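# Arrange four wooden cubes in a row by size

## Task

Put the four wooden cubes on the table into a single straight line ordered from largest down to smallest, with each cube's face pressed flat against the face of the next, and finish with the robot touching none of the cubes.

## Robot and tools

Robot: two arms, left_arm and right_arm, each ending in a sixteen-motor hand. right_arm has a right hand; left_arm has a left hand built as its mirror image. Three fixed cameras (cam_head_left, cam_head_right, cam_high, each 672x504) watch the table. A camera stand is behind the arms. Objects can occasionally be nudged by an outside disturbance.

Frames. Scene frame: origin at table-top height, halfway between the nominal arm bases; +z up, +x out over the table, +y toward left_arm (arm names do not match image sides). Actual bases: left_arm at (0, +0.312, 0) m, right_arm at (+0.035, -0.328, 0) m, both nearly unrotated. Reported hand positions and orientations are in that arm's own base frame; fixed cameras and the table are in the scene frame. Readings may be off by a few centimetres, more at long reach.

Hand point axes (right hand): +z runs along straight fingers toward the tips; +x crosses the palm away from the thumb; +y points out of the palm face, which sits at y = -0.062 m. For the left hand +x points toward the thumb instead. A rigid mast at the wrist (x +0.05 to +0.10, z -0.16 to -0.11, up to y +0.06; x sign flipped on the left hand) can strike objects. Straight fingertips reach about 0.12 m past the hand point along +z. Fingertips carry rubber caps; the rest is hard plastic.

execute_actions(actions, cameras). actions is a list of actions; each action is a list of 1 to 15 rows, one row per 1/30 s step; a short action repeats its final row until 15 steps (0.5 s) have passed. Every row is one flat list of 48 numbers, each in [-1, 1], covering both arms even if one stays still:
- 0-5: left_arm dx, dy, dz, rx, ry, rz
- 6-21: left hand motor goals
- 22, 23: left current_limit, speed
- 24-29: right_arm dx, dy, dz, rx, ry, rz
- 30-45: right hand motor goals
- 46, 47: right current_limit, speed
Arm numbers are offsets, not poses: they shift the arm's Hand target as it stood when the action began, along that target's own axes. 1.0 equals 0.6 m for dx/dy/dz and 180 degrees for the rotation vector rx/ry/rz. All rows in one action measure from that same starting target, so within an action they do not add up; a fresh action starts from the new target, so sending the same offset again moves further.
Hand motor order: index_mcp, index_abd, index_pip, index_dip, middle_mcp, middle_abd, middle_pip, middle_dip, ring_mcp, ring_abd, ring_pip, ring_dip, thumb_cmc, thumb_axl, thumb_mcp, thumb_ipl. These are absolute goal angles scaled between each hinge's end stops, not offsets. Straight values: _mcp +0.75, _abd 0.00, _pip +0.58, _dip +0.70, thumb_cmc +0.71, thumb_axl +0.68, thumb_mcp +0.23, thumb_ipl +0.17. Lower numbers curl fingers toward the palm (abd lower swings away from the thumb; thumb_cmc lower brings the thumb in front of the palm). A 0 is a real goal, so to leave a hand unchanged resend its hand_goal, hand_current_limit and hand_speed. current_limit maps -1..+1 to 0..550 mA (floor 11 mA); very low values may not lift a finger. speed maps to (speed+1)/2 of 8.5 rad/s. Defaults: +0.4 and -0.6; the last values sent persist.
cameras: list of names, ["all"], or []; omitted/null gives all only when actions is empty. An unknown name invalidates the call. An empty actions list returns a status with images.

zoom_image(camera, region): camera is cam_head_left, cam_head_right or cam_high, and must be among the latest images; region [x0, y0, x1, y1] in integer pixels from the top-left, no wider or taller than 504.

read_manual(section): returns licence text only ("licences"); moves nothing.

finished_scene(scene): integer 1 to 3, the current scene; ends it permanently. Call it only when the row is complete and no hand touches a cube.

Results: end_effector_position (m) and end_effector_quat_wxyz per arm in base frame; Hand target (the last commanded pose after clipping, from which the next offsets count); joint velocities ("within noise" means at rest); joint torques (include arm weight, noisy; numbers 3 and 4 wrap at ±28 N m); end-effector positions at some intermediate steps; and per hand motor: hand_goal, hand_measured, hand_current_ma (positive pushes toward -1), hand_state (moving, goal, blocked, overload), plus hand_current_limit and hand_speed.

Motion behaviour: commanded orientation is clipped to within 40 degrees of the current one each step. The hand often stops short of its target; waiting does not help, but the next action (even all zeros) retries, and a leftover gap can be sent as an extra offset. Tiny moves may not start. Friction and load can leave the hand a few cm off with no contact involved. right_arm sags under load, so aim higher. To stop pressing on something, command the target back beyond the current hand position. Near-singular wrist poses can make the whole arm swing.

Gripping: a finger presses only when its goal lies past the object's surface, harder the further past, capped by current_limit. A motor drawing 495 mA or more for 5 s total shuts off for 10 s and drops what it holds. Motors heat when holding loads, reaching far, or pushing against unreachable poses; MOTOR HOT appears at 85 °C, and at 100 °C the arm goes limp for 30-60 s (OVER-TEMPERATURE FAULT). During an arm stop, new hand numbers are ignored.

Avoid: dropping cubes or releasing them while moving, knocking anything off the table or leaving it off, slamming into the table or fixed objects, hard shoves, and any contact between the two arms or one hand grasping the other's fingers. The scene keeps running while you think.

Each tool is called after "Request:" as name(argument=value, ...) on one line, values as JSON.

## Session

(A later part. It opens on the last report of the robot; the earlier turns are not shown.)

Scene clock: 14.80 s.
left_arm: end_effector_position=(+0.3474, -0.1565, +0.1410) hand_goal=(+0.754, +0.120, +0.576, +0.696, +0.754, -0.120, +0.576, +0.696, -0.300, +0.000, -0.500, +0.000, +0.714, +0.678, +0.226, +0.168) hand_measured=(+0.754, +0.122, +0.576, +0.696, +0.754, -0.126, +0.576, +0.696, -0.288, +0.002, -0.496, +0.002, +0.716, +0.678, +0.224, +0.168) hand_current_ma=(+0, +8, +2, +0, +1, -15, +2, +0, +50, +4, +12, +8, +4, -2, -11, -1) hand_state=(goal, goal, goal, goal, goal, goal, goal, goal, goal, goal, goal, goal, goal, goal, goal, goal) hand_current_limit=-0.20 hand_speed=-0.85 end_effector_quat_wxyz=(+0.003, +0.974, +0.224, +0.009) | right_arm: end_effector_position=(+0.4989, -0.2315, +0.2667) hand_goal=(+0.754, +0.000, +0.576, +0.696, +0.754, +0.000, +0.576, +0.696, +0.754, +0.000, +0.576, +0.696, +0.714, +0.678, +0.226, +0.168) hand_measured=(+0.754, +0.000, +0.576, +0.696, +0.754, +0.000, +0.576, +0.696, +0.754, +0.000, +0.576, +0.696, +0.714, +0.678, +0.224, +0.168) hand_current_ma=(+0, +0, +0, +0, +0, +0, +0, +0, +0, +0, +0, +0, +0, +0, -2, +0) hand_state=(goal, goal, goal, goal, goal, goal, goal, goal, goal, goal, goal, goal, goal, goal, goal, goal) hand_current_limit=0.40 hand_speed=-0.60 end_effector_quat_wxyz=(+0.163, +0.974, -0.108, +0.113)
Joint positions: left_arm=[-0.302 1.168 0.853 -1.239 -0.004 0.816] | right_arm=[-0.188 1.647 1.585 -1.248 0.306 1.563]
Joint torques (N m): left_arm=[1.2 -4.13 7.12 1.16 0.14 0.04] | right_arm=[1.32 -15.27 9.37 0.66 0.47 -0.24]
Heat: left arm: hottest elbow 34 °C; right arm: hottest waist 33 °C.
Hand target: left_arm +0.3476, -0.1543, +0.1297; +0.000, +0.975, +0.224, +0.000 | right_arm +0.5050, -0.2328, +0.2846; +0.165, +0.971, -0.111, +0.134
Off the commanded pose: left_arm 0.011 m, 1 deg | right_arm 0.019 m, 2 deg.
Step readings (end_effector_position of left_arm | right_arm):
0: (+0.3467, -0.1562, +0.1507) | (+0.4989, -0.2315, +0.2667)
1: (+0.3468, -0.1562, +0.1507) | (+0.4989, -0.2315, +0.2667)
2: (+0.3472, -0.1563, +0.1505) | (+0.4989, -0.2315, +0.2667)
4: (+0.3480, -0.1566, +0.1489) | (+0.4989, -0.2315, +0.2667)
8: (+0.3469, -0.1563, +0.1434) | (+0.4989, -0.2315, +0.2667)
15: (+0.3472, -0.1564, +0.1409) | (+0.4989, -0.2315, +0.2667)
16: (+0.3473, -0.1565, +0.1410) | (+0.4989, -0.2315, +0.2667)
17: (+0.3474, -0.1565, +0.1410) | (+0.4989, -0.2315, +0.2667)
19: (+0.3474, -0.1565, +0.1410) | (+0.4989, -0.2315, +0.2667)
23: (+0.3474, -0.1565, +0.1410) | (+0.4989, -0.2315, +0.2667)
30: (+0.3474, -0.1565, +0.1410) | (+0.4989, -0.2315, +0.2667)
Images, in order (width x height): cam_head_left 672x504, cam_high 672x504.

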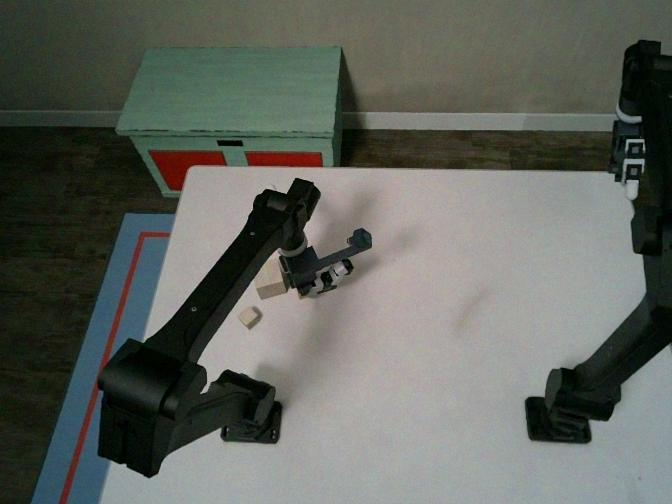

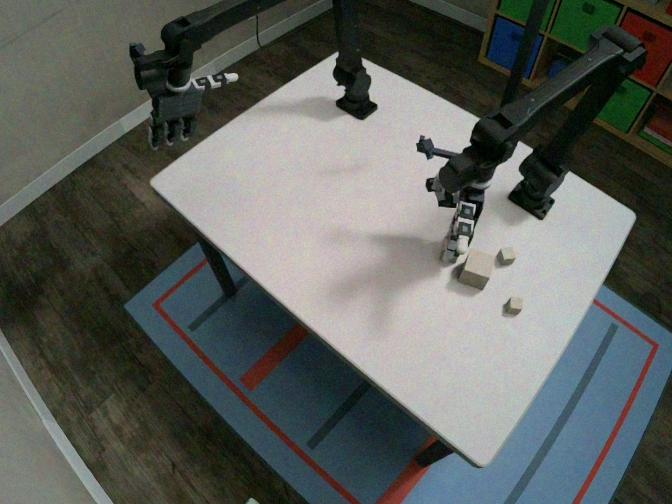

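Request:
execute_actions(actions=[[[0,0,0,0,0,0,0.754,0.07,0.576,0.696,0.754,-0.07,0.576,0.696,-0.3,0,-0.5,0,0.714,0.678,0.226,0.168,-0.2,-0.85,0,0,0,0,0,0,0.754,0,0.576,0.696,0.754,0,0.576,0.696,0.754,0,0.576,0.696,0.714,0.678,0.226,0.168,0.4,-0.6]]])

Request:
zoom_image(camera="cam_high", region=[415, 200, 485, 270])

Scene clock: 15.67 s.
left_arm: end_effector_position=(+0.3474, -0.1566, +0.1410) hand_goal=(+0.754, +0.070, +0.576, +0.696, +0.754, -0.070, +0.576, +0.696, -0.300, +0.000, -0.500, +0.000, +0.714, +0.678, +0.226, +0.168) hand_measured=(+0.754, +0.116, +0.576, +0.696, +0.754, -0.118, +0.576, +0.696, -0.288, +0.002, -0.496, +0.002, +0.716, +0.678, +0.224, +0.168) hand_current_ma=(+0, +165, +2, +0, +1, -173, +2, +0, +50, +4, +12, +8, +4, -2, -11, -1) hand_state=(goal, blocked, goal, goal, goal, blocked, goal, goal, goal, goal, goal, goal, goal, goal, goal, goal) hand_current_limit=-0.20 hand_speed=-0.85 end_effector_quat_wxyz=(+0.003, +0.974, +0.224, +0.008) | right_arm: end_effector_position=(+0.4989, -0.2315, +0.2667) hand_goal=(+0.754, +0.000, +0.576, +0.696, +0.754, +0.000, +0.576, +0.696, +0.754, +0.000, +0.576, +0.696, +0.714, +0.678, +0.226, +0.168) hand_measured=(+0.754, +0.000, +0.576, +0.696, +0.754, +0.000, +0.576, +0.696, +0.754, +0.000, +0.576, +0.696, +0.714, +0.678, +0.224, +0.168) hand_current_ma=(+0, +0, +0, +0, +0, +0, +0, +0, +0, +0, +0, +0, +0, +0, -2, +0) hand_state=(goal, goal, goal, goal, goal, goal, goal, goal, goal, goal, goal, goal, goal, goal, goal, goal) hand_current_limit=0.40 hand_speed=-0.60 end_effector_quat_wxyz=(+0.163, +0.974, -0.108, +0.113)
Joint positions: left_arm=[-0.302 1.168 0.853 -1.239 -0.003 0.816] | right_arm=[-0.188 1.647 1.585 -1.248 0.306 1.563]
Joint torques (N m): left_arm=[1.08 -4.25 7.06 1.16 0.13 0.05] | right_arm=[-0.03 -15.79 9.18 0.96 0.55 -0.22]
Heat: left arm: hottest elbow 34 °C; right arm: hottest waist 33 °C.
Hand target: left_arm +0.3475, -0.1543, +0.1297; +0.000, +0.975, +0.224, +0.000 | right_arm +0.5050, -0.2328, +0.2846; +0.165, +0.971, -0.111, +0.134
Off the commanded pose: left_arm 0.012 m, 1 deg | right_arm 0.019 m, 2 deg.
Step readings (end_effector_position of left_arm | right_arm):
0: (+0.3474, -0.1565, +0.1410) | (+0.4989, -0.2315, +0.2667)
1: (+0.3474, -0.1565, +0.1410) | (+0.4989, -0.2315, +0.2667)
2: (+0.3474, -0.1565, +0.1410) | (+0.4989, -0.2315, +0.2667)
4: (+0.3474, -0.1566, +0.1410) | (+0.4989, -0.2315, +0.2667)
8: (+0.3474, -0.1566, +0.1410) | (+0.4989, -0.2315, +0.2667)
15: (+0.3474, -0.1566, +0.1410) | (+0.4989, -0.2315, +0.2667)

Scaled by 7.200 from the camera's 672x504 image, which has a finer 960x720 frame.
This view is cut from an older image: the scene may have changed since it was taken.

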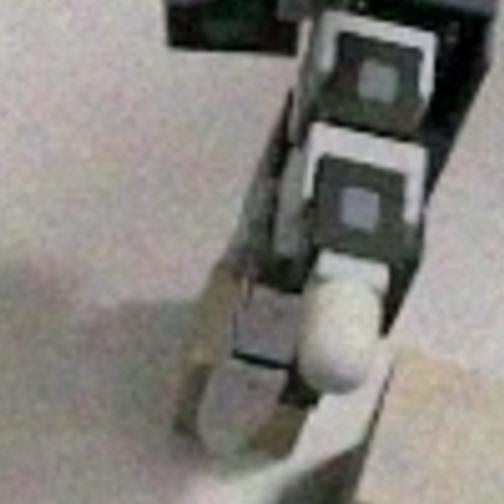

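Request:
execute_actions(actions=[], cameras=["cam_high","cam_head_left"])

Request:
zoom_image(camera="cam_high", region=[415, 200, 485, 270])

Request:
zoom_image(camera="cam_head_left", region=[270, 240, 340, 310])

Scene clock: 16.03 s.
left_arm: end_effector_position=(+0.3474, -0.1566, +0.1410) hand_goal=(+0.754, +0.070, +0.576, +0.696, +0.754, -0.070, +0.576, +0.696, -0.300, +0.000, -0.500, +0.000, +0.714, +0.678, +0.226, +0.168) hand_measured=(+0.754, +0.116, +0.576, +0.696, +0.754, -0.118, +0.576, +0.696, -0.288, +0.002, -0.496, +0.002, +0.716, +0.678, +0.224, +0.168) hand_current_ma=(+0, +165, +2, +0, +1, -173, +2, +0, +50, +4, +12, +8, +4, -2, -11, -1) hand_state=(goal, blocked, goal, goal, goal, blocked, goal, goal, goal, goal, goal, goal, goal, goal, goal, goal) hand_current_limit=-0.20 hand_speed=-0.85 end_effector_quat_wxyz=(+0.003, +0.974, +0.224, +0.008) | right_arm: end_effector_position=(+0.4989, -0.2315, +0.2667) hand_goal=(+0.754, +0.000, +0.576, +0.696, +0.754, +0.000, +0.576, +0.696, +0.754, +0.000, +0.576, +0.696, +0.714, +0.678, +0.226, +0.168) hand_measured=(+0.754, +0.000, +0.576, +0.696, +0.754, +0.000, +0.576, +0.696, +0.754, +0.000, +0.576, +0.696, +0.714, +0.678, +0.224, +0.168) hand_current_ma=(+0, +0, +0, +0, +0, +0, +0, +0, +0, +0, +0, +0, +0, +0, -2, +0) hand_state=(goal, goal, goal, goal, goal, goal, goal, goal, goal, goal, goal, goal, goal, goal, goal, goal) hand_current_limit=0.40 hand_speed=-0.60 end_effector_quat_wxyz=(+0.163, +0.974, -0.108, +0.113)
Joint positions: left_arm=[-0.302 1.168 0.853 -1.239 -0.003 0.816] | right_arm=[-0.188 1.647 1.585 -1.248 0.306 1.563]
Joint velocities: within noise
Joint torques (N m): left_arm=[1.2 -4.19 7.1 1.24 0.14 0.04] | right_arm=[0.56 -14.27 9.28 0.79 0.5 -0.22]
Heat: left arm: hottest elbow 34 °C; right arm: hottest waist 33 °C.
Hand target: left_arm +0.3475, -0.1543, +0.1297; +0.000, +0.975, +0.224, +0.000 | right_arm +0.5050, -0.2328, +0.2846; +0.165, +0.971, -0.111, +0.134
Off the commanded pose: left_arm 0.012 m, 1 deg | right_arm 0.019 m, 2 deg.
Images, in order (width x height): cam_head_left 672x504, cam_high 672x504.

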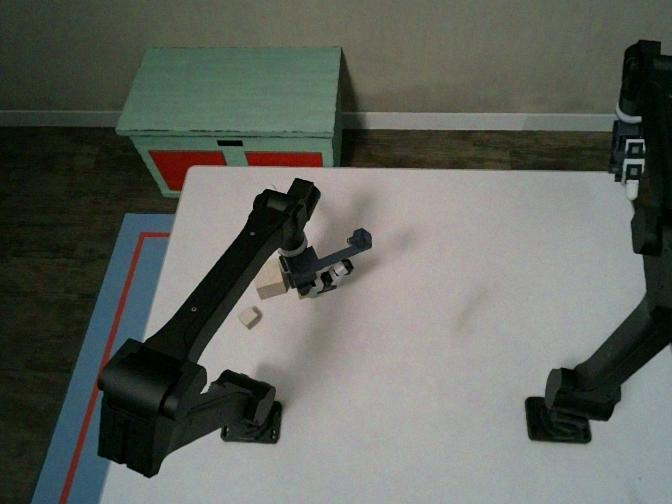

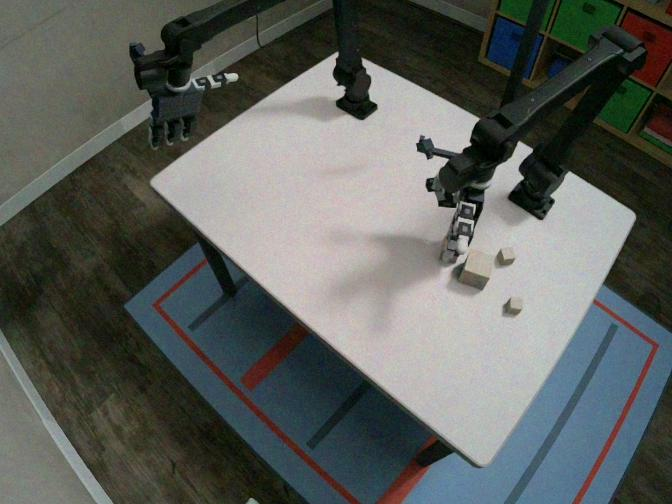

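Scaled by 7.200 from the camera's 672x504 image, which has a finer 960x720 frame.

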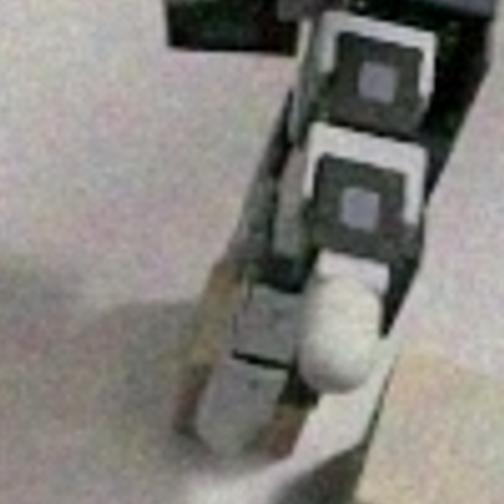

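Scaled by 7.200 from the camera's 672x504 image, which has a finer 960x720 frame.

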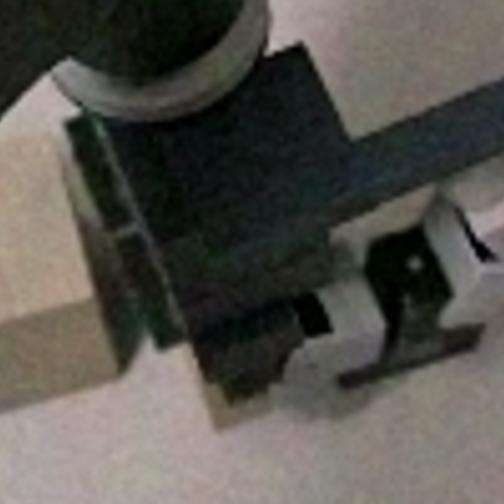

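Request:
execute_actions(actions=[[[0,0,0,0,0,0,0.754,0.03,0.576,0.696,0.754,-0.03,0.576,0.696,-0.3,0,-0.5,0,0.714,0.678,0.226,0.168,-0.2,-0.85,0,0,0,0,0,0,0.754,0,0.576,0.696,0.754,0,0.576,0.696,0.754,0,0.576,0.696,0.714,0.678,0.226,0.168,0.4,-0.6]],[[0,0,-0.055,0,0,0,0.754,0.03,0.576,0.696,0.754,-0.03,0.576,0.696,-0.3,0,-0.5,0,0.714,0.678,0.226,0.168,-0.2,-0.85,0,0,0,0,0,0,0.754,0,0.576,0.696,0.754,0,0.576,0.696,0.754,0,0.576,0.696,0.714,0.678,0.226,0.168,0.4,-0.6]]], cameras=["cam_high","cam_head_left"])

Request:
zoom_image(camera="cam_high", region=[415, 200, 485, 270])

Scene clock: 17.60 s.
left_arm: end_effector_position=(+0.3335, -0.1523, +0.1387) hand_goal=(+0.754, +0.030, +0.576, +0.696, +0.754, -0.030, +0.576, +0.696, -0.300, +0.000, -0.500, +0.000, +0.714, +0.678, +0.226, +0.168) hand_measured=(+0.746, +0.116, +0.574, +0.696, +0.754, -0.114, +0.576, +0.696, -0.288, +0.002, -0.496, +0.002, +0.716, +0.678, +0.224, +0.168) hand_current_ma=(-30, +220, -9, -1, +0, -220, +2, +0, +50, +4, +12, +8, +3, -2, -11, -1) hand_state=(goal, blocked, goal, goal, goal, blocked, goal, goal, goal, goal, goal, goal, goal, goal, goal, goal) hand_current_limit=-0.20 hand_speed=-0.85 end_effector_quat_wxyz=(-0.012, +0.974, +0.224, -0.018) | right_arm: end_effector_position=(+0.4989, -0.2315, +0.2667) hand_goal=(+0.754, +0.000, +0.576, +0.696, +0.754, +0.000, +0.576, +0.696, +0.754, +0.000, +0.576, +0.696, +0.714, +0.678, +0.226, +0.168) hand_measured=(+0.754, +0.000, +0.576, +0.696, +0.754, +0.000, +0.576, +0.696, +0.754, +0.000, +0.576, +0.696, +0.714, +0.678, +0.224, +0.168) hand_current_ma=(+0, +0, +0, +0, +0, +0, +0, +0, +0, +0, +0, +0, +0, +0, -2, +0) hand_state=(goal, goal, goal, goal, goal, goal, goal, goal, goal, goal, goal, goal, goal, goal, goal, goal) hand_current_limit=0.40 hand_speed=-0.60 end_effector_quat_wxyz=(+0.163, +0.974, -0.108, +0.113)
Joint positions: left_arm=[-0.302 1.168 0.859 -1.305 -0.003 0.817] | right_arm=[-0.188 1.647 1.585 -1.248 0.306 1.563]
Joint torques (N m): left_arm=[1.2 -6.12 11.54 -0.32 0.11 0.04] | right_arm=[0.91 -14.62 9.16 0.92 0.5 -0.26]
Heat: left arm: hottest elbow 34 °C; right arm: hottest waist 33 °C.
Hand target: left_arm +0.3476, -0.1543, +0.1627; +0.000, +0.975, +0.224, +0.000 | right_arm +0.5050, -0.2328, +0.2846; +0.165, +0.971, -0.111, +0.134
Off the commanded pose: left_arm 0.028 m, 2 deg | right_arm 0.019 m, 2 deg.
Step readings (end_effector_position of left_arm | right_arm):
0: (+0.3474, -0.1566, +0.1410) | (+0.4989, -0.2315, +0.2667)
1: (+0.3474, -0.1566, +0.1410) | (+0.4989, -0.2315, +0.2667)
2: (+0.3474, -0.1566, +0.1410) | (+0.4989, -0.2315, +0.2667)
4: (+0.3474, -0.1566, +0.1410) | (+0.4989, -0.2315, +0.2667)
8: (+0.3474, -0.1566, +0.1410) | (+0.4989, -0.2315, +0.2667)
15: (+0.3474, -0.1566, +0.1410) | (+0.4989, -0.2315, +0.2667)
16: (+0.3474, -0.1566, +0.1410) | (+0.4989, -0.2315, +0.2667)
17: (+0.3469, -0.1564, +0.1409) | (+0.4989, -0.2315, +0.2667)
19: (+0.3433, -0.1553, +0.1397) | (+0.4989, -0.2315, +0.2667)
23: (+0.3371, -0.1534, +0.1391) | (+0.4989, -0.2315, +0.2667)
30: (+0.3338, -0.1524, +0.1388) | (+0.4989, -0.2315, +0.2667)
Images, in order (width x height): cam_head_left 672x504, cam_high 672x504.

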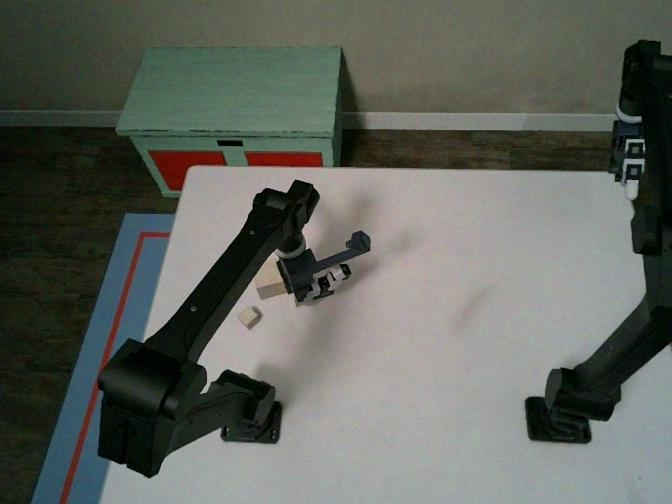

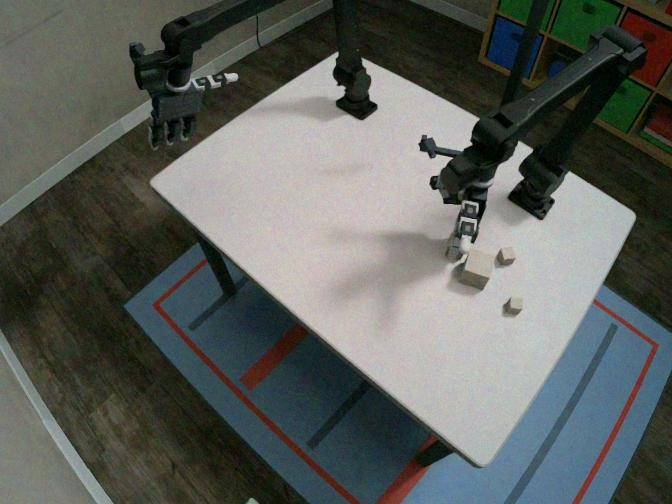

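Scaled by 7.200 from the camera's 672x504 image, which has a finer 960x720 frame.

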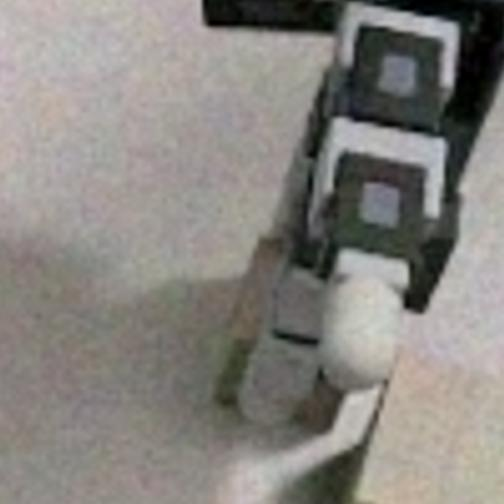

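Request:
execute_actions(actions=[[[0,0,-0.09,0,0,0,0.754,0.03,0.576,0.696,0.754,-0.03,0.576,0.696,-0.3,0,-0.5,0,0.714,0.678,0.226,0.168,-0.2,-0.85,0,0,0,0,0,0,0.754,0,0.576,0.696,0.754,0,0.576,0.696,0.754,0,0.576,0.696,0.714,0.678,0.226,0.168,0.4,-0.6]]], cameras=["cam_high","cam_head_left"])

Request:
zoom_image(camera="cam_high", region=[415, 200, 515, 300])

Scene clock: 18.57 s.
left_arm: end_effector_position=(+0.3363, -0.1532, +0.1977) hand_goal=(+0.754, +0.030, +0.576, +0.696, +0.754, -0.030, +0.576, +0.696, -0.300, +0.000, -0.500, +0.000, +0.714, +0.678, +0.226, +0.168) hand_measured=(+0.750, +0.116, +0.574, +0.696, +0.754, -0.114, +0.576, +0.696, -0.288, +0.002, -0.496, +0.002, +0.716, +0.678, +0.224, +0.168) hand_current_ma=(-10, +220, -7, -1, +0, -220, +2, +0, +50, +4, +12, +8, +3, -2, -11, -1) hand_state=(goal, blocked, goal, goal, goal, blocked, goal, goal, goal, goal, goal, goal, goal, goal, goal, goal) hand_current_limit=-0.20 hand_speed=-0.85 end_effector_quat_wxyz=(-0.009, +0.974, +0.224, -0.012) | right_arm: end_effector_position=(+0.4989, -0.2315, +0.2667) hand_goal=(+0.754, +0.000, +0.576, +0.696, +0.754, +0.000, +0.576, +0.696, +0.754, +0.000, +0.576, +0.696, +0.714, +0.678, +0.226, +0.168) hand_measured=(+0.754, +0.000, +0.576, +0.696, +0.754, +0.000, +0.576, +0.696, +0.754, +0.000, +0.576, +0.696, +0.714, +0.678, +0.224, +0.168) hand_current_ma=(+0, +0, +0, +0, +0, +0, +0, +0, +0, +0, +0, +0, +0, +0, -2, +0) hand_state=(goal, goal, goal, goal, goal, goal, goal, goal, goal, goal, goal, goal, goal, goal, goal, goal) hand_current_limit=0.40 hand_speed=-0.60 end_effector_quat_wxyz=(+0.163, +0.974, -0.108, +0.113)
Joint positions: left_arm=[-0.302 1.129 0.986 -1.457 -0.003 0.817] | right_arm=[-0.188 1.647 1.585 -1.248 0.306 1.563]
Joint torques (N m): left_arm=[1.03 -5.07 11.62 -0.06 0.11 0.03] | right_arm=[0.5 -15.21 9.24 0.83 0.5 -0.21]
Heat: left arm: hottest elbow 35 °C; right arm: hottest waist 33 °C.
Hand target: left_arm +0.3476, -0.1544, +0.2166; +0.000, +0.975, +0.224, +0.000 | right_arm +0.5050, -0.2328, +0.2846; +0.165, +0.971, -0.111, +0.134
Off the commanded pose: left_arm 0.022 m, 2 deg | right_arm 0.019 m, 2 deg.
Step readings (end_effector_position of left_arm | right_arm):
0: (+0.3334, -0.1523, +0.1387) | (+0.4989, -0.2315, +0.2667)
1: (+0.3334, -0.1522, +0.1392) | (+0.4989, -0.2315, +0.2667)
2: (+0.3322, -0.1519, +0.1408) | (+0.4989, -0.2315, +0.2667)
4: (+0.3290, -0.1510, +0.1488) | (+0.4989, -0.2315, +0.2667)
8: (+0.3335, -0.1524, +0.1771) | (+0.4989, -0.2315, +0.2667)
15: (+0.3377, -0.1537, +0.1981) | (+0.4989, -0.2315, +0.2667)
Images, in order (width x height): cam_head_left 672x504, cam_high 672x504.

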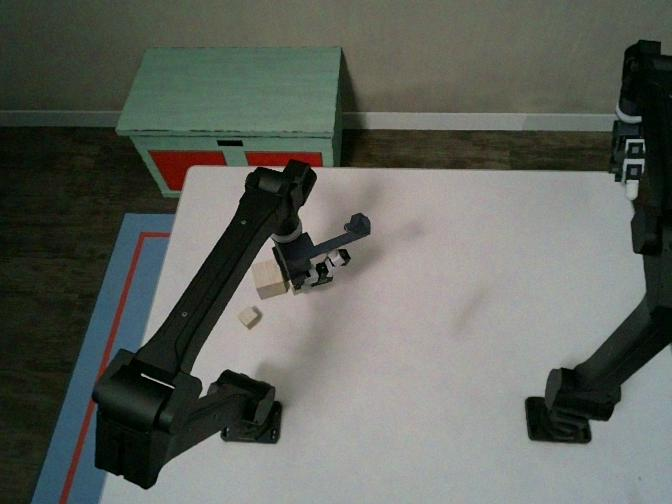

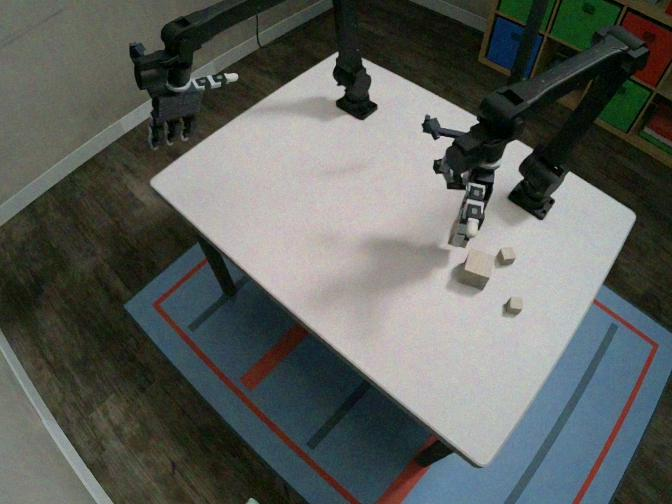

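Scaled by 5.040 from the camera's 672x504 image, which has a finer 960x720 frame.

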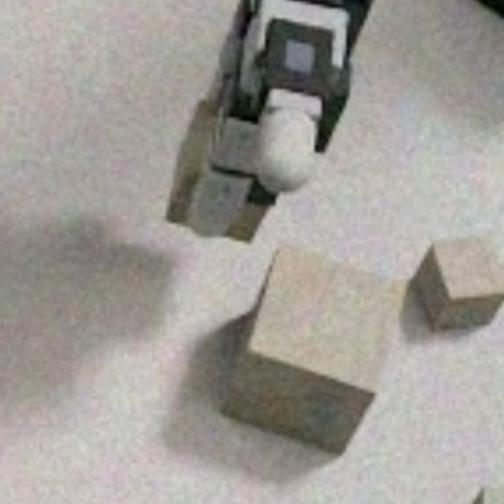

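Request:
execute_actions(actions=[[[0,0,-0.085,0,0,0,0.754,0.03,0.576,0.696,0.754,-0.03,0.576,0.696,-0.3,0,-0.5,0,0.714,0.678,0.226,0.168,-0.2,-0.85,0,0,0,0,0,0,0.754,0,0.576,0.696,0.754,0,0.576,0.696,0.754,0,0.576,0.696,0.714,0.678,0.226,0.168,0.4,-0.6]]], cameras=["cam_high"])

Request:
zoom_image(camera="cam_high", region=[415, 180, 515, 280])

Scene clock: 19.53 s.
left_arm: end_effector_position=(+0.3379, -0.1537, +0.2458) hand_goal=(+0.754, +0.030, +0.576, +0.696, +0.754, -0.030, +0.576, +0.696, -0.300, +0.000, -0.500, +0.000, +0.714, +0.678, +0.226, +0.168) hand_measured=(+0.752, +0.116, +0.574, +0.696, +0.754, -0.114, +0.576, +0.696, -0.288, +0.002, -0.496, +0.002, +0.716, +0.678, +0.224, +0.168) hand_current_ma=(-7, +220, -6, -1, -1, -220, +2, +0, +50, +4, +12, +8, +3, -2, -11, -1) hand_state=(goal, blocked, goal, goal, goal, blocked, goal, goal, goal, goal, goal, goal, goal, goal, goal, goal) hand_current_limit=-0.20 hand_speed=-0.85 end_effector_quat_wxyz=(-0.010, +0.974, +0.224, -0.015) | right_arm: end_effector_position=(+0.4989, -0.2315, +0.2667) hand_goal=(+0.754, +0.000, +0.576, +0.696, +0.754, +0.000, +0.576, +0.696, +0.754, +0.000, +0.576, +0.696, +0.714, +0.678, +0.226, +0.168) hand_measured=(+0.754, +0.000, +0.576, +0.696, +0.754, +0.000, +0.576, +0.696, +0.754, +0.000, +0.576, +0.696, +0.714, +0.678, +0.224, +0.168) hand_current_ma=(+0, +0, +0, +0, +0, +0, +0, +0, +0, +0, +0, +0, +0, +0, -2, +0) hand_state=(goal, goal, goal, goal, goal, goal, goal, goal, goal, goal, goal, goal, goal, goal, goal, goal) hand_current_limit=0.40 hand_speed=-0.60 end_effector_quat_wxyz=(+0.163, +0.974, -0.108, +0.113)
Joint positions: left_arm=[-0.302 1.128 1.112 -1.592 -0.003 0.817] | right_arm=[-0.188 1.647 1.585 -1.248 0.306 1.563]
Joint torques (N m): left_arm=[1.32 -5.36 11.97 -0.14 0.11 0.03] | right_arm=[0.91 -15.09 9.14 0.66 0.49 -0.22]
Heat: left arm: hottest elbow 35 °C; right arm: hottest waist 33 °C.
Hand target: left_arm +0.3475, -0.1544, +0.2676; +0.000, +0.975, +0.224, +0.000 | right_arm +0.5050, -0.2328, +0.2846; +0.165, +0.971, -0.111, +0.134
Off the commanded pose: left_arm 0.024 m, 2 deg | right_arm 0.019 m, 2 deg.
Step readings (end_effector_position of left_arm | right_arm):
0: (+0.3363, -0.1532, +0.1977) | (+0.4989, -0.2315, +0.2667)
1: (+0.3361, -0.1531, +0.1979) | (+0.4989, -0.2315, +0.2667)
2: (+0.3347, -0.1527, +0.1993) | (+0.4989, -0.2315, +0.2667)
4: (+0.3313, -0.1517, +0.2069) | (+0.4989, -0.2315, +0.2667)
8: (+0.3366, -0.1533, +0.2323) | (+0.4989, -0.2315, +0.2667)
15: (+0.3389, -0.1540, +0.2460) | (+0.4989, -0.2315, +0.2667)
Images, in order (width x height): cam_high 672x504.

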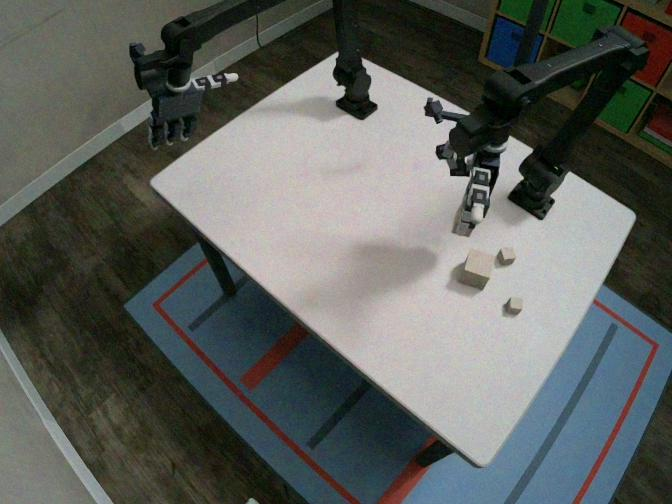

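Scaled by 5.040 from the camera's 672x504 image, which has a finer 960x720 frame.

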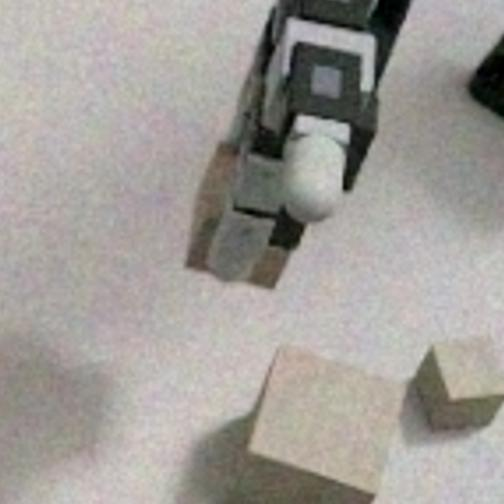

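Request:
execute_actions(actions=[[[0.0114,-0.043,-0.012,0,0,0.005,0.754,0.03,0.576,0.696,0.754,-0.03,0.576,0.696,-0.3,0,-0.5,0,0.714,0.678,0.226,0.168,-0.2,-0.85,0,0,0,0,0,0,0.754,0,0.576,0.696,0.754,0,0.576,0.696,0.754,0,0.576,0.696,0.714,0.678,0.226,0.168,0.4,-0.6]],[[0.0228,-0.0857,-0.01,0,0,0.01,0.754,0.03,0.576,0.696,0.754,-0.03,0.576,0.696,-0.3,0,-0.5,0,0.714,0.678,0.226,0.168,-0.2,-0.85,0,0,0,0,0,0,0.754,0,0.576,0.696,0.754,0,0.576,0.696,0.754,0,0.576,0.696,0.714,0.678,0.226,0.168,0.4,-0.6]],[[0.0228,-0.0857,0,0,0,0.01,0.754,0.03,0.576,0.696,0.754,-0.03,0.576,0.696,-0.3,0,-0.5,0,0.714,0.678,0.226,0.168,-0.2,-0.85,0,0,0,0,0,0,0.754,0,0.576,0.696,0.754,0,0.576,0.696,0.754,0,0.576,0.696,0.714,0.678,0.226,0.168,0.4,-0.6]]], cameras=["cam_high","cam_head_left"])

Request:
zoom_image(camera="cam_high", region=[430, 200, 530, 300])

Scene clock: 21.97 s.
left_arm: end_effector_position=(+0.3212, -0.0249, +0.2632) hand_goal=(+0.754, +0.030, +0.576, +0.696, +0.754, -0.030, +0.576, +0.696, -0.300, +0.000, -0.500, +0.000, +0.714, +0.678, +0.226, +0.168) hand_measured=(+0.754, +0.116, +0.574, +0.696, +0.752, -0.114, +0.576, +0.696, -0.288, +0.002, -0.496, +0.002, +0.714, +0.678, +0.224, +0.168) hand_current_ma=(-3, +220, -5, -1, -5, -220, +0, +0, +50, +4, +12, +8, -1, -2, -11, -1) hand_state=(goal, blocked, goal, goal, goal, blocked, goal, goal, goal, goal, goal, goal, goal, goal, goal, goal) hand_current_limit=-0.20 hand_speed=-0.85 end_effector_quat_wxyz=(-0.003, +0.982, +0.188, -0.015) | right_arm: end_effector_position=(+0.4989, -0.2315, +0.2667) hand_goal=(+0.754, +0.000, +0.576, +0.696, +0.754, +0.000, +0.576, +0.696, +0.754, +0.000, +0.576, +0.696, +0.714, +0.678, +0.226, +0.168) hand_measured=(+0.754, +0.000, +0.576, +0.696, +0.754, +0.000, +0.576, +0.696, +0.754, +0.000, +0.576, +0.696, +0.714, +0.678, +0.224, +0.168) hand_current_ma=(+0, +0, +0, +0, +0, +0, +0, +0, +0, +0, +0, +0, +0, +0, -2, +0) hand_state=(goal, goal, goal, goal, goal, goal, goal, goal, goal, goal, goal, goal, goal, goal, goal, goal) hand_current_limit=0.40 hand_speed=-0.60 end_effector_quat_wxyz=(+0.163, +0.974, -0.108, +0.113)
Joint positions: left_arm=[0.167 1.067 1.112 -1.647 -0.005 1.359] | right_arm=[-0.188 1.647 1.585 -1.248 0.306 1.563]
Joint torques (N m): left_arm=[1.08 -5.07 11.04 -0.2 0.25 0.03] | right_arm=[0.5 -15.15 9.26 0.95 0.53 -0.31]
Heat: left arm: hottest elbow 35 °C; right arm: hottest waist 33 °C.
Hand target: left_arm +0.3254, -0.0231, +0.2809; +0.000, +0.983, +0.186, +0.000 | right_arm +0.5050, -0.2328, +0.2846; +0.165, +0.971, -0.111, +0.134
Off the commanded pose: left_arm 0.018 m, 2 deg | right_arm 0.019 m, 2 deg.
Step readings (end_effector_position of left_arm | right_arm):
0: (+0.3378, -0.1537, +0.2457) | (+0.4989, -0.2315, +0.2667)
1: (+0.3378, -0.1535, +0.2457) | (+0.4989, -0.2315, +0.2667)
2: (+0.3378, -0.1519, +0.2456) | (+0.4989, -0.2315, +0.2667)
4: (+0.3370, -0.1468, +0.2458) | (+0.4989, -0.2315, +0.2667)
8: (+0.3378, -0.1316, +0.2479) | (+0.4989, -0.2315, +0.2667)
15: (+0.3358, -0.1269, +0.2504) | (+0.4989, -0.2315, +0.2667)
16: (+0.3356, -0.1267, +0.2504) | (+0.4989, -0.2315, +0.2667)
17: (+0.3352, -0.1243, +0.2506) | (+0.4989, -0.2315, +0.2667)
19: (+0.3342, -0.1144, +0.2525) | (+0.4989, -0.2315, +0.2667)
23: (+0.3342, -0.0824, +0.2591) | (+0.4989, -0.2315, +0.2667)
30: (+0.3295, -0.0752, +0.2627) | (+0.4989, -0.2315, +0.2667)
31: (+0.3291, -0.0752, +0.2627) | (+0.4989, -0.2315, +0.2667)
32: (+0.3285, -0.0733, +0.2628) | (+0.4989, -0.2315, +0.2667)
34: (+0.3278, -0.0623, +0.2628) | (+0.4989, -0.2315, +0.2667)
38: (+0.3274, -0.0292, +0.2622) | (+0.4989, -0.2315, +0.2667)
45: (+0.3232, -0.0230, +0.2630) | (+0.4989, -0.2315, +0.2667)
Images, in order (width x height): cam_head_left 672x504, cam_high 672x504.

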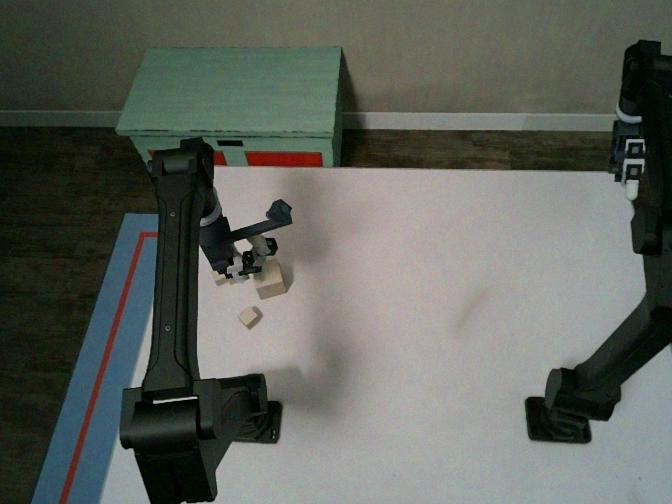

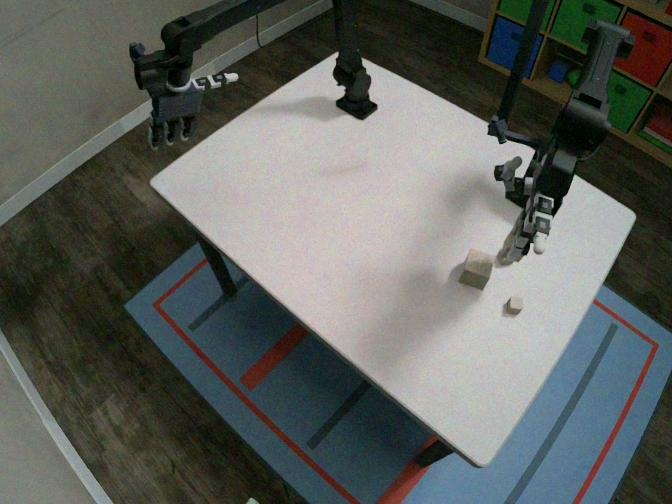

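Scaled by 5.040 from the camera's 672x504 image, which has a finer 960x720 frame.

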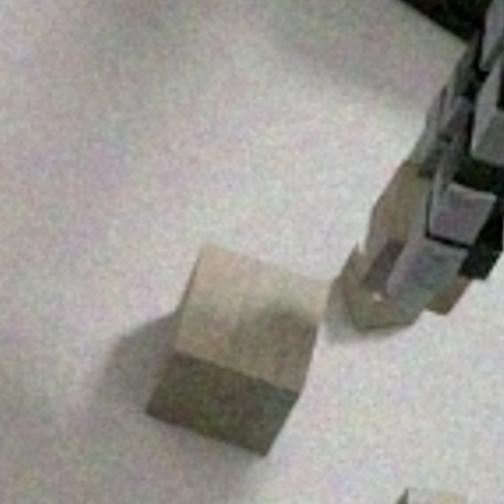

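Request:
execute_actions(actions=[[[0.0015,-0.0585,0.03,0,0,0.0075,0.754,0.03,0.576,0.696,0.754,-0.03,0.576,0.696,-0.3,0,-0.5,0,0.714,0.678,0.226,0.168,-0.2,-0.85,0,0,0,0,0,0,0.754,0,0.576,0.696,0.754,0,0.576,0.696,0.754,0,0.576,0.696,0.714,0.678,0.226,0.168,0.4,-0.6]],[[0,0,0.07,0,0,0,0.754,0.03,0.576,0.696,0.754,-0.03,0.576,0.696,-0.3,0,-0.5,0,0.714,0.678,0.226,0.168,-0.2,-0.85,0,0,0,0,0,0,0.754,0,0.576,0.696,0.754,0,0.576,0.696,0.754,0,0.576,0.696,0.714,0.678,0.226,0.168,0.4,-0.6]]], cameras=["cam_high","cam_head_left"])

Request:
zoom_image(camera="cam_high", region=[440, 210, 540, 310])

Request:
zoom_image(camera="cam_head_left", region=[190, 220, 290, 320])

Scene clock: 23.57 s.
left_arm: end_effector_position=(+0.3130, +0.0087, +0.2233) hand_goal=(+0.754, +0.030, +0.576, +0.696, +0.754, -0.030, +0.576, +0.696, -0.300, +0.000, -0.500, +0.000, +0.714, +0.678, +0.226, +0.168) hand_measured=(+0.752, +0.116, +0.574, +0.696, +0.752, -0.114, +0.576, +0.696, -0.288, +0.002, -0.496, +0.002, +0.714, +0.678, +0.224, +0.168) hand_current_ma=(-3, +220, -5, -1, -6, -220, +0, +0, +50, +4, +12, +8, +0, -2, -11, -1) hand_state=(goal, blocked, goal, goal, goal, blocked, goal, goal, goal, goal, goal, goal, goal, goal, goal, goal) hand_current_limit=-0.20 hand_speed=-0.85 end_effector_quat_wxyz=(-0.002, +0.984, +0.176, -0.004) | right_arm: end_effector_position=(+0.4989, -0.2315, +0.2667) hand_goal=(+0.754, +0.000, +0.576, +0.696, +0.754, +0.000, +0.576, +0.696, +0.754, +0.000, +0.576, +0.696, +0.714, +0.678, +0.226, +0.168) hand_measured=(+0.754, +0.000, +0.576, +0.696, +0.754, +0.000, +0.576, +0.696, +0.754, +0.000, +0.576, +0.696, +0.714, +0.678, +0.224, +0.168) hand_current_ma=(+0, +0, +0, +0, +0, +0, +0, +0, +0, +0, +0, +0, +0, +0, -2, +0) hand_state=(goal, goal, goal, goal, goal, goal, goal, goal, goal, goal, goal, goal, goal, goal, goal, goal) hand_current_limit=0.40 hand_speed=-0.60 end_effector_quat_wxyz=(+0.163, +0.974, -0.108, +0.113)
Joint positions: left_arm=[0.297 1.057 0.998 -1.519 -0.004 1.515] | right_arm=[-0.188 1.647 1.585 -1.248 0.306 1.563]
Joint torques (N m): left_arm=[1.08 -4.48 7.58 1.06 0.26 0.05] | right_arm=[1.08 -15.15 9.22 0.79 0.45 -0.2]
Heat: left arm: hottest elbow 36 °C; right arm: hottest waist 33 °C.
Hand target: left_arm +0.3134, +0.0099, +0.2210; +0.000, +0.985, +0.174, +0.000 | right_arm +0.5050, -0.2328, +0.2846; +0.165, +0.971, -0.111, +0.134
Off the commanded pose: left_arm 0.003 m, 1 deg | right_arm 0.019 m, 2 deg.
Step readings (end_effector_position of left_arm | right_arm):
0: (+0.3211, -0.0250, +0.2632) | (+0.4989, -0.2315, +0.2667)
1: (+0.3210, -0.0247, +0.2632) | (+0.4989, -0.2315, +0.2667)
2: (+0.3205, -0.0237, +0.2633) | (+0.4989, -0.2315, +0.2667)
4: (+0.3192, -0.0157, +0.2634) | (+0.4989, -0.2315, +0.2667)
8: (+0.3180, +0.0063, +0.2635) | (+0.4989, -0.2315, +0.2667)
15: (+0.3163, +0.0106, +0.2640) | (+0.4989, -0.2315, +0.2667)
16: (+0.3160, +0.0103, +0.2632) | (+0.4989, -0.2315, +0.2667)
17: (+0.3166, +0.0103, +0.2610) | (+0.4989, -0.2315, +0.2667)
19: (+0.3167, +0.0102, +0.2505) | (+0.4989, -0.2315, +0.2667)
23: (+0.3105, +0.0082, +0.2274) | (+0.4989, -0.2315, +0.2667)
30: (+0.3126, +0.0086, +0.2232) | (+0.4989, -0.2315, +0.2667)
Images, in order (width x height): cam_head_left 672x504, cam_high 672x504.

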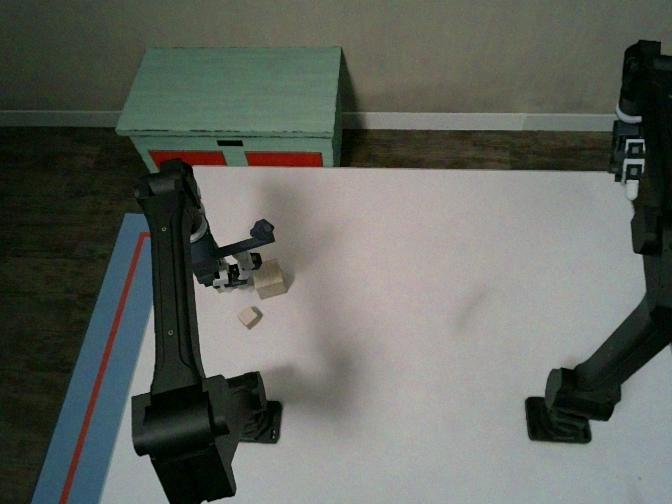

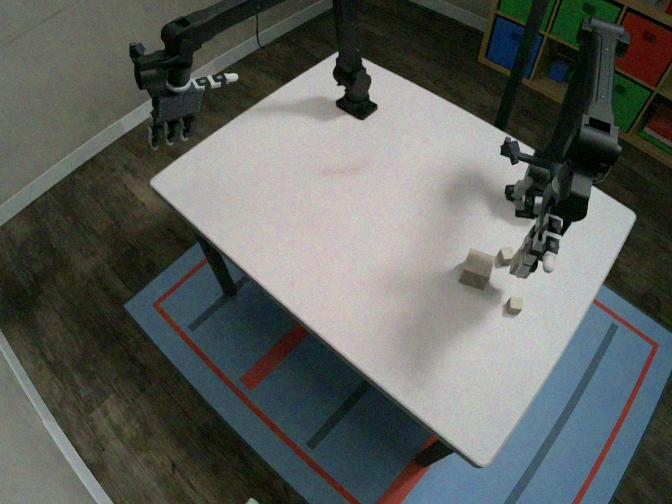

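Scaled by 5.040 from the camera's 672x504 image, which has a finer 960x720 frame.

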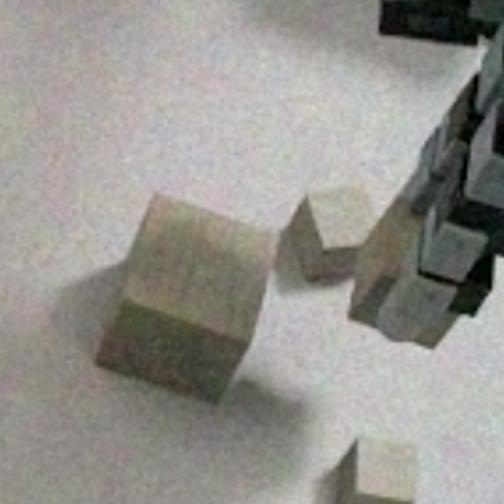

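Scaled by 5.040 from the camera's 672x504 image, which has a finer 960x720 frame.

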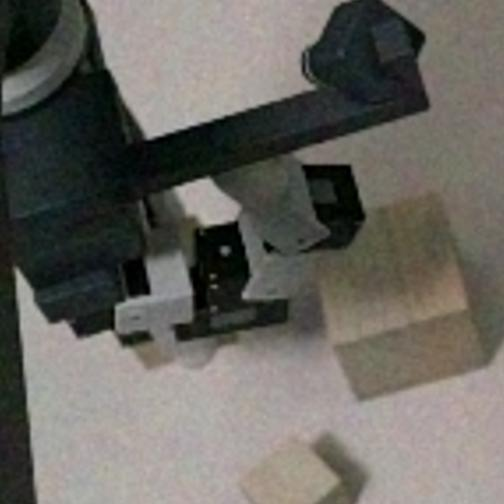

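Request:
execute_actions(actions=[[[0.01,0.042,0.03,0,0,0,0.754,0.03,0.576,0.696,0.754,-0.03,0.576,0.696,-0.3,0,-0.5,0,0.714,0.678,0.226,0.168,-0.2,-0.85,0,0,0,0,0,0,0.754,0,0.576,0.696,0.754,0,0.576,0.696,0.754,0,0.576,0.696,0.714,0.678,0.226,0.168,0.4,-0.6]],[[0,0,0.07,0,0,0,0.754,0.03,0.576,0.696,0.754,-0.03,0.576,0.696,-0.3,0,-0.5,0,0.714,0.678,0.226,0.168,-0.2,-0.85,0,0,0,0,0,0,0.754,0,0.576,0.696,0.754,0,0.576,0.696,0.754,0,0.576,0.696,0.714,0.678,0.226,0.168,0.4,-0.6]]], cameras=["cam_high","cam_head_left"])

Request:
zoom_image(camera="cam_high", region=[450, 220, 530, 300])

Request:
zoom_image(camera="cam_head_left", region=[200, 240, 280, 320])

Scene clock: 25.20 s.
left_arm: end_effector_position=(+0.3249, -0.0111, +0.1674) hand_goal=(+0.754, +0.030, +0.576, +0.696, +0.754, -0.030, +0.576, +0.696, -0.300, +0.000, -0.500, +0.000, +0.714, +0.678, +0.226, +0.168) hand_measured=(+0.754, +0.116, +0.574, +0.696, +0.752, -0.114, +0.576, +0.696, -0.288, +0.002, -0.496, +0.002, +0.714, +0.678, +0.224, +0.168) hand_current_ma=(-2, +220, -5, -1, -5, -220, +0, +0, +50, +4, +12, +8, +0, -2, -11, -1) hand_state=(goal, blocked, goal, goal, goal, blocked, goal, goal, goal, goal, goal, goal, goal, goal, goal, goal) hand_current_limit=-0.20 hand_speed=-0.85 end_effector_quat_wxyz=(+0.000, +0.985, +0.172, +0.003) | right_arm: end_effector_position=(+0.4989, -0.2315, +0.2667) hand_goal=(+0.754, +0.000, +0.576, +0.696, +0.754, +0.000, +0.576, +0.696, +0.754, +0.000, +0.576, +0.696, +0.714, +0.678, +0.226, +0.168) hand_measured=(+0.754, +0.000, +0.576, +0.696, +0.754, +0.000, +0.576, +0.696, +0.754, +0.000, +0.576, +0.696, +0.714, +0.678, +0.224, +0.168) hand_current_ma=(+0, +0, +0, +0, +0, +0, +0, +0, +0, +0, +0, +0, +0, +0, -2, +0) hand_state=(goal, goal, goal, goal, goal, goal, goal, goal, goal, goal, goal, goal, goal, goal, goal, goal) hand_current_limit=0.40 hand_speed=-0.60 end_effector_quat_wxyz=(+0.163, +0.974, -0.108, +0.113)
Joint positions: left_arm=[0.221 1.091 0.871 -1.345 0 1.447] | right_arm=[-0.188 1.647 1.585 -1.248 0.306 1.563]
Joint torques (N m): left_arm=[0.09 -3.66 7.65 1.16 0.11 -0.16] | right_arm=[1.14 -14.97 9.18 0.75 0.45 -0.24]
Heat: left arm: hottest elbow 36 °C; right arm: hottest waist 33 °C.
Hand target: left_arm +0.3276, -0.0118, +0.1609; +0.000, +0.985, +0.174, +0.000 | right_arm +0.5050, -0.2328, +0.2846; +0.165, +0.971, -0.111, +0.134
Off the commanded pose: left_arm 0.007 m, 0 deg | right_arm 0.019 m, 2 deg.
Step readings (end_effector_position of left_arm | right_arm):
0: (+0.3131, +0.0087, +0.2233) | (+0.4989, -0.2315, +0.2667)
1: (+0.3131, +0.0087, +0.2232) | (+0.4989, -0.2315, +0.2667)
2: (+0.3140, +0.0081, +0.2227) | (+0.4989, -0.2315, +0.2667)
4: (+0.3173, +0.0049, +0.2204) | (+0.4989, -0.2315, +0.2667)
8: (+0.3202, -0.0074, +0.2146) | (+0.4989, -0.2315, +0.2667)
15: (+0.3242, -0.0116, +0.2122) | (+0.4989, -0.2315, +0.2667)
16: (+0.3243, -0.0115, +0.2116) | (+0.4989, -0.2315, +0.2667)
17: (+0.3253, -0.0113, +0.2093) | (+0.4989, -0.2315, +0.2667)
19: (+0.3269, -0.0108, +0.1995) | (+0.4989, -0.2315, +0.2667)
23: (+0.3208, -0.0121, +0.1753) | (+0.4989, -0.2315, +0.2667)
30: (+0.3242, -0.0113, +0.1673) | (+0.4989, -0.2315, +0.2667)
Images, in order (width x height): cam_head_left 672x504, cam_high 672x504.

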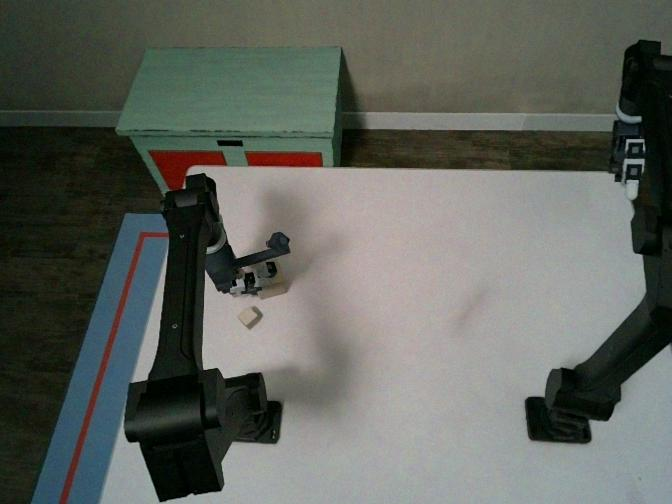

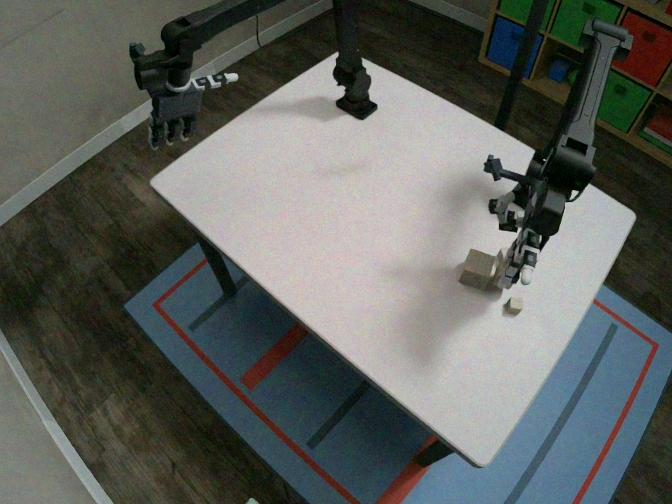

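Scaled by 6.300 from the camera's 672x504 image, which has a finer 960x720 frame.

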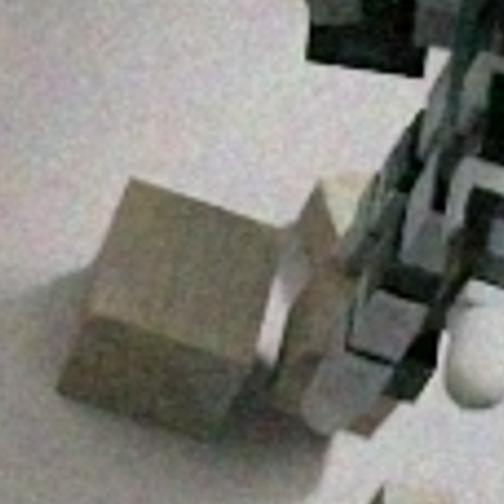

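Scaled by 6.300 from the camera's 672x504 image, which has a finer 960x720 frame.

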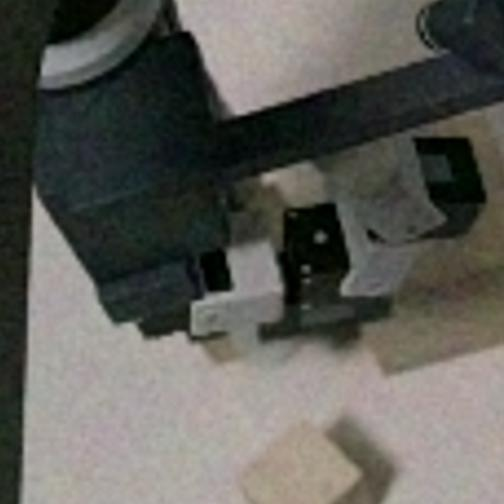

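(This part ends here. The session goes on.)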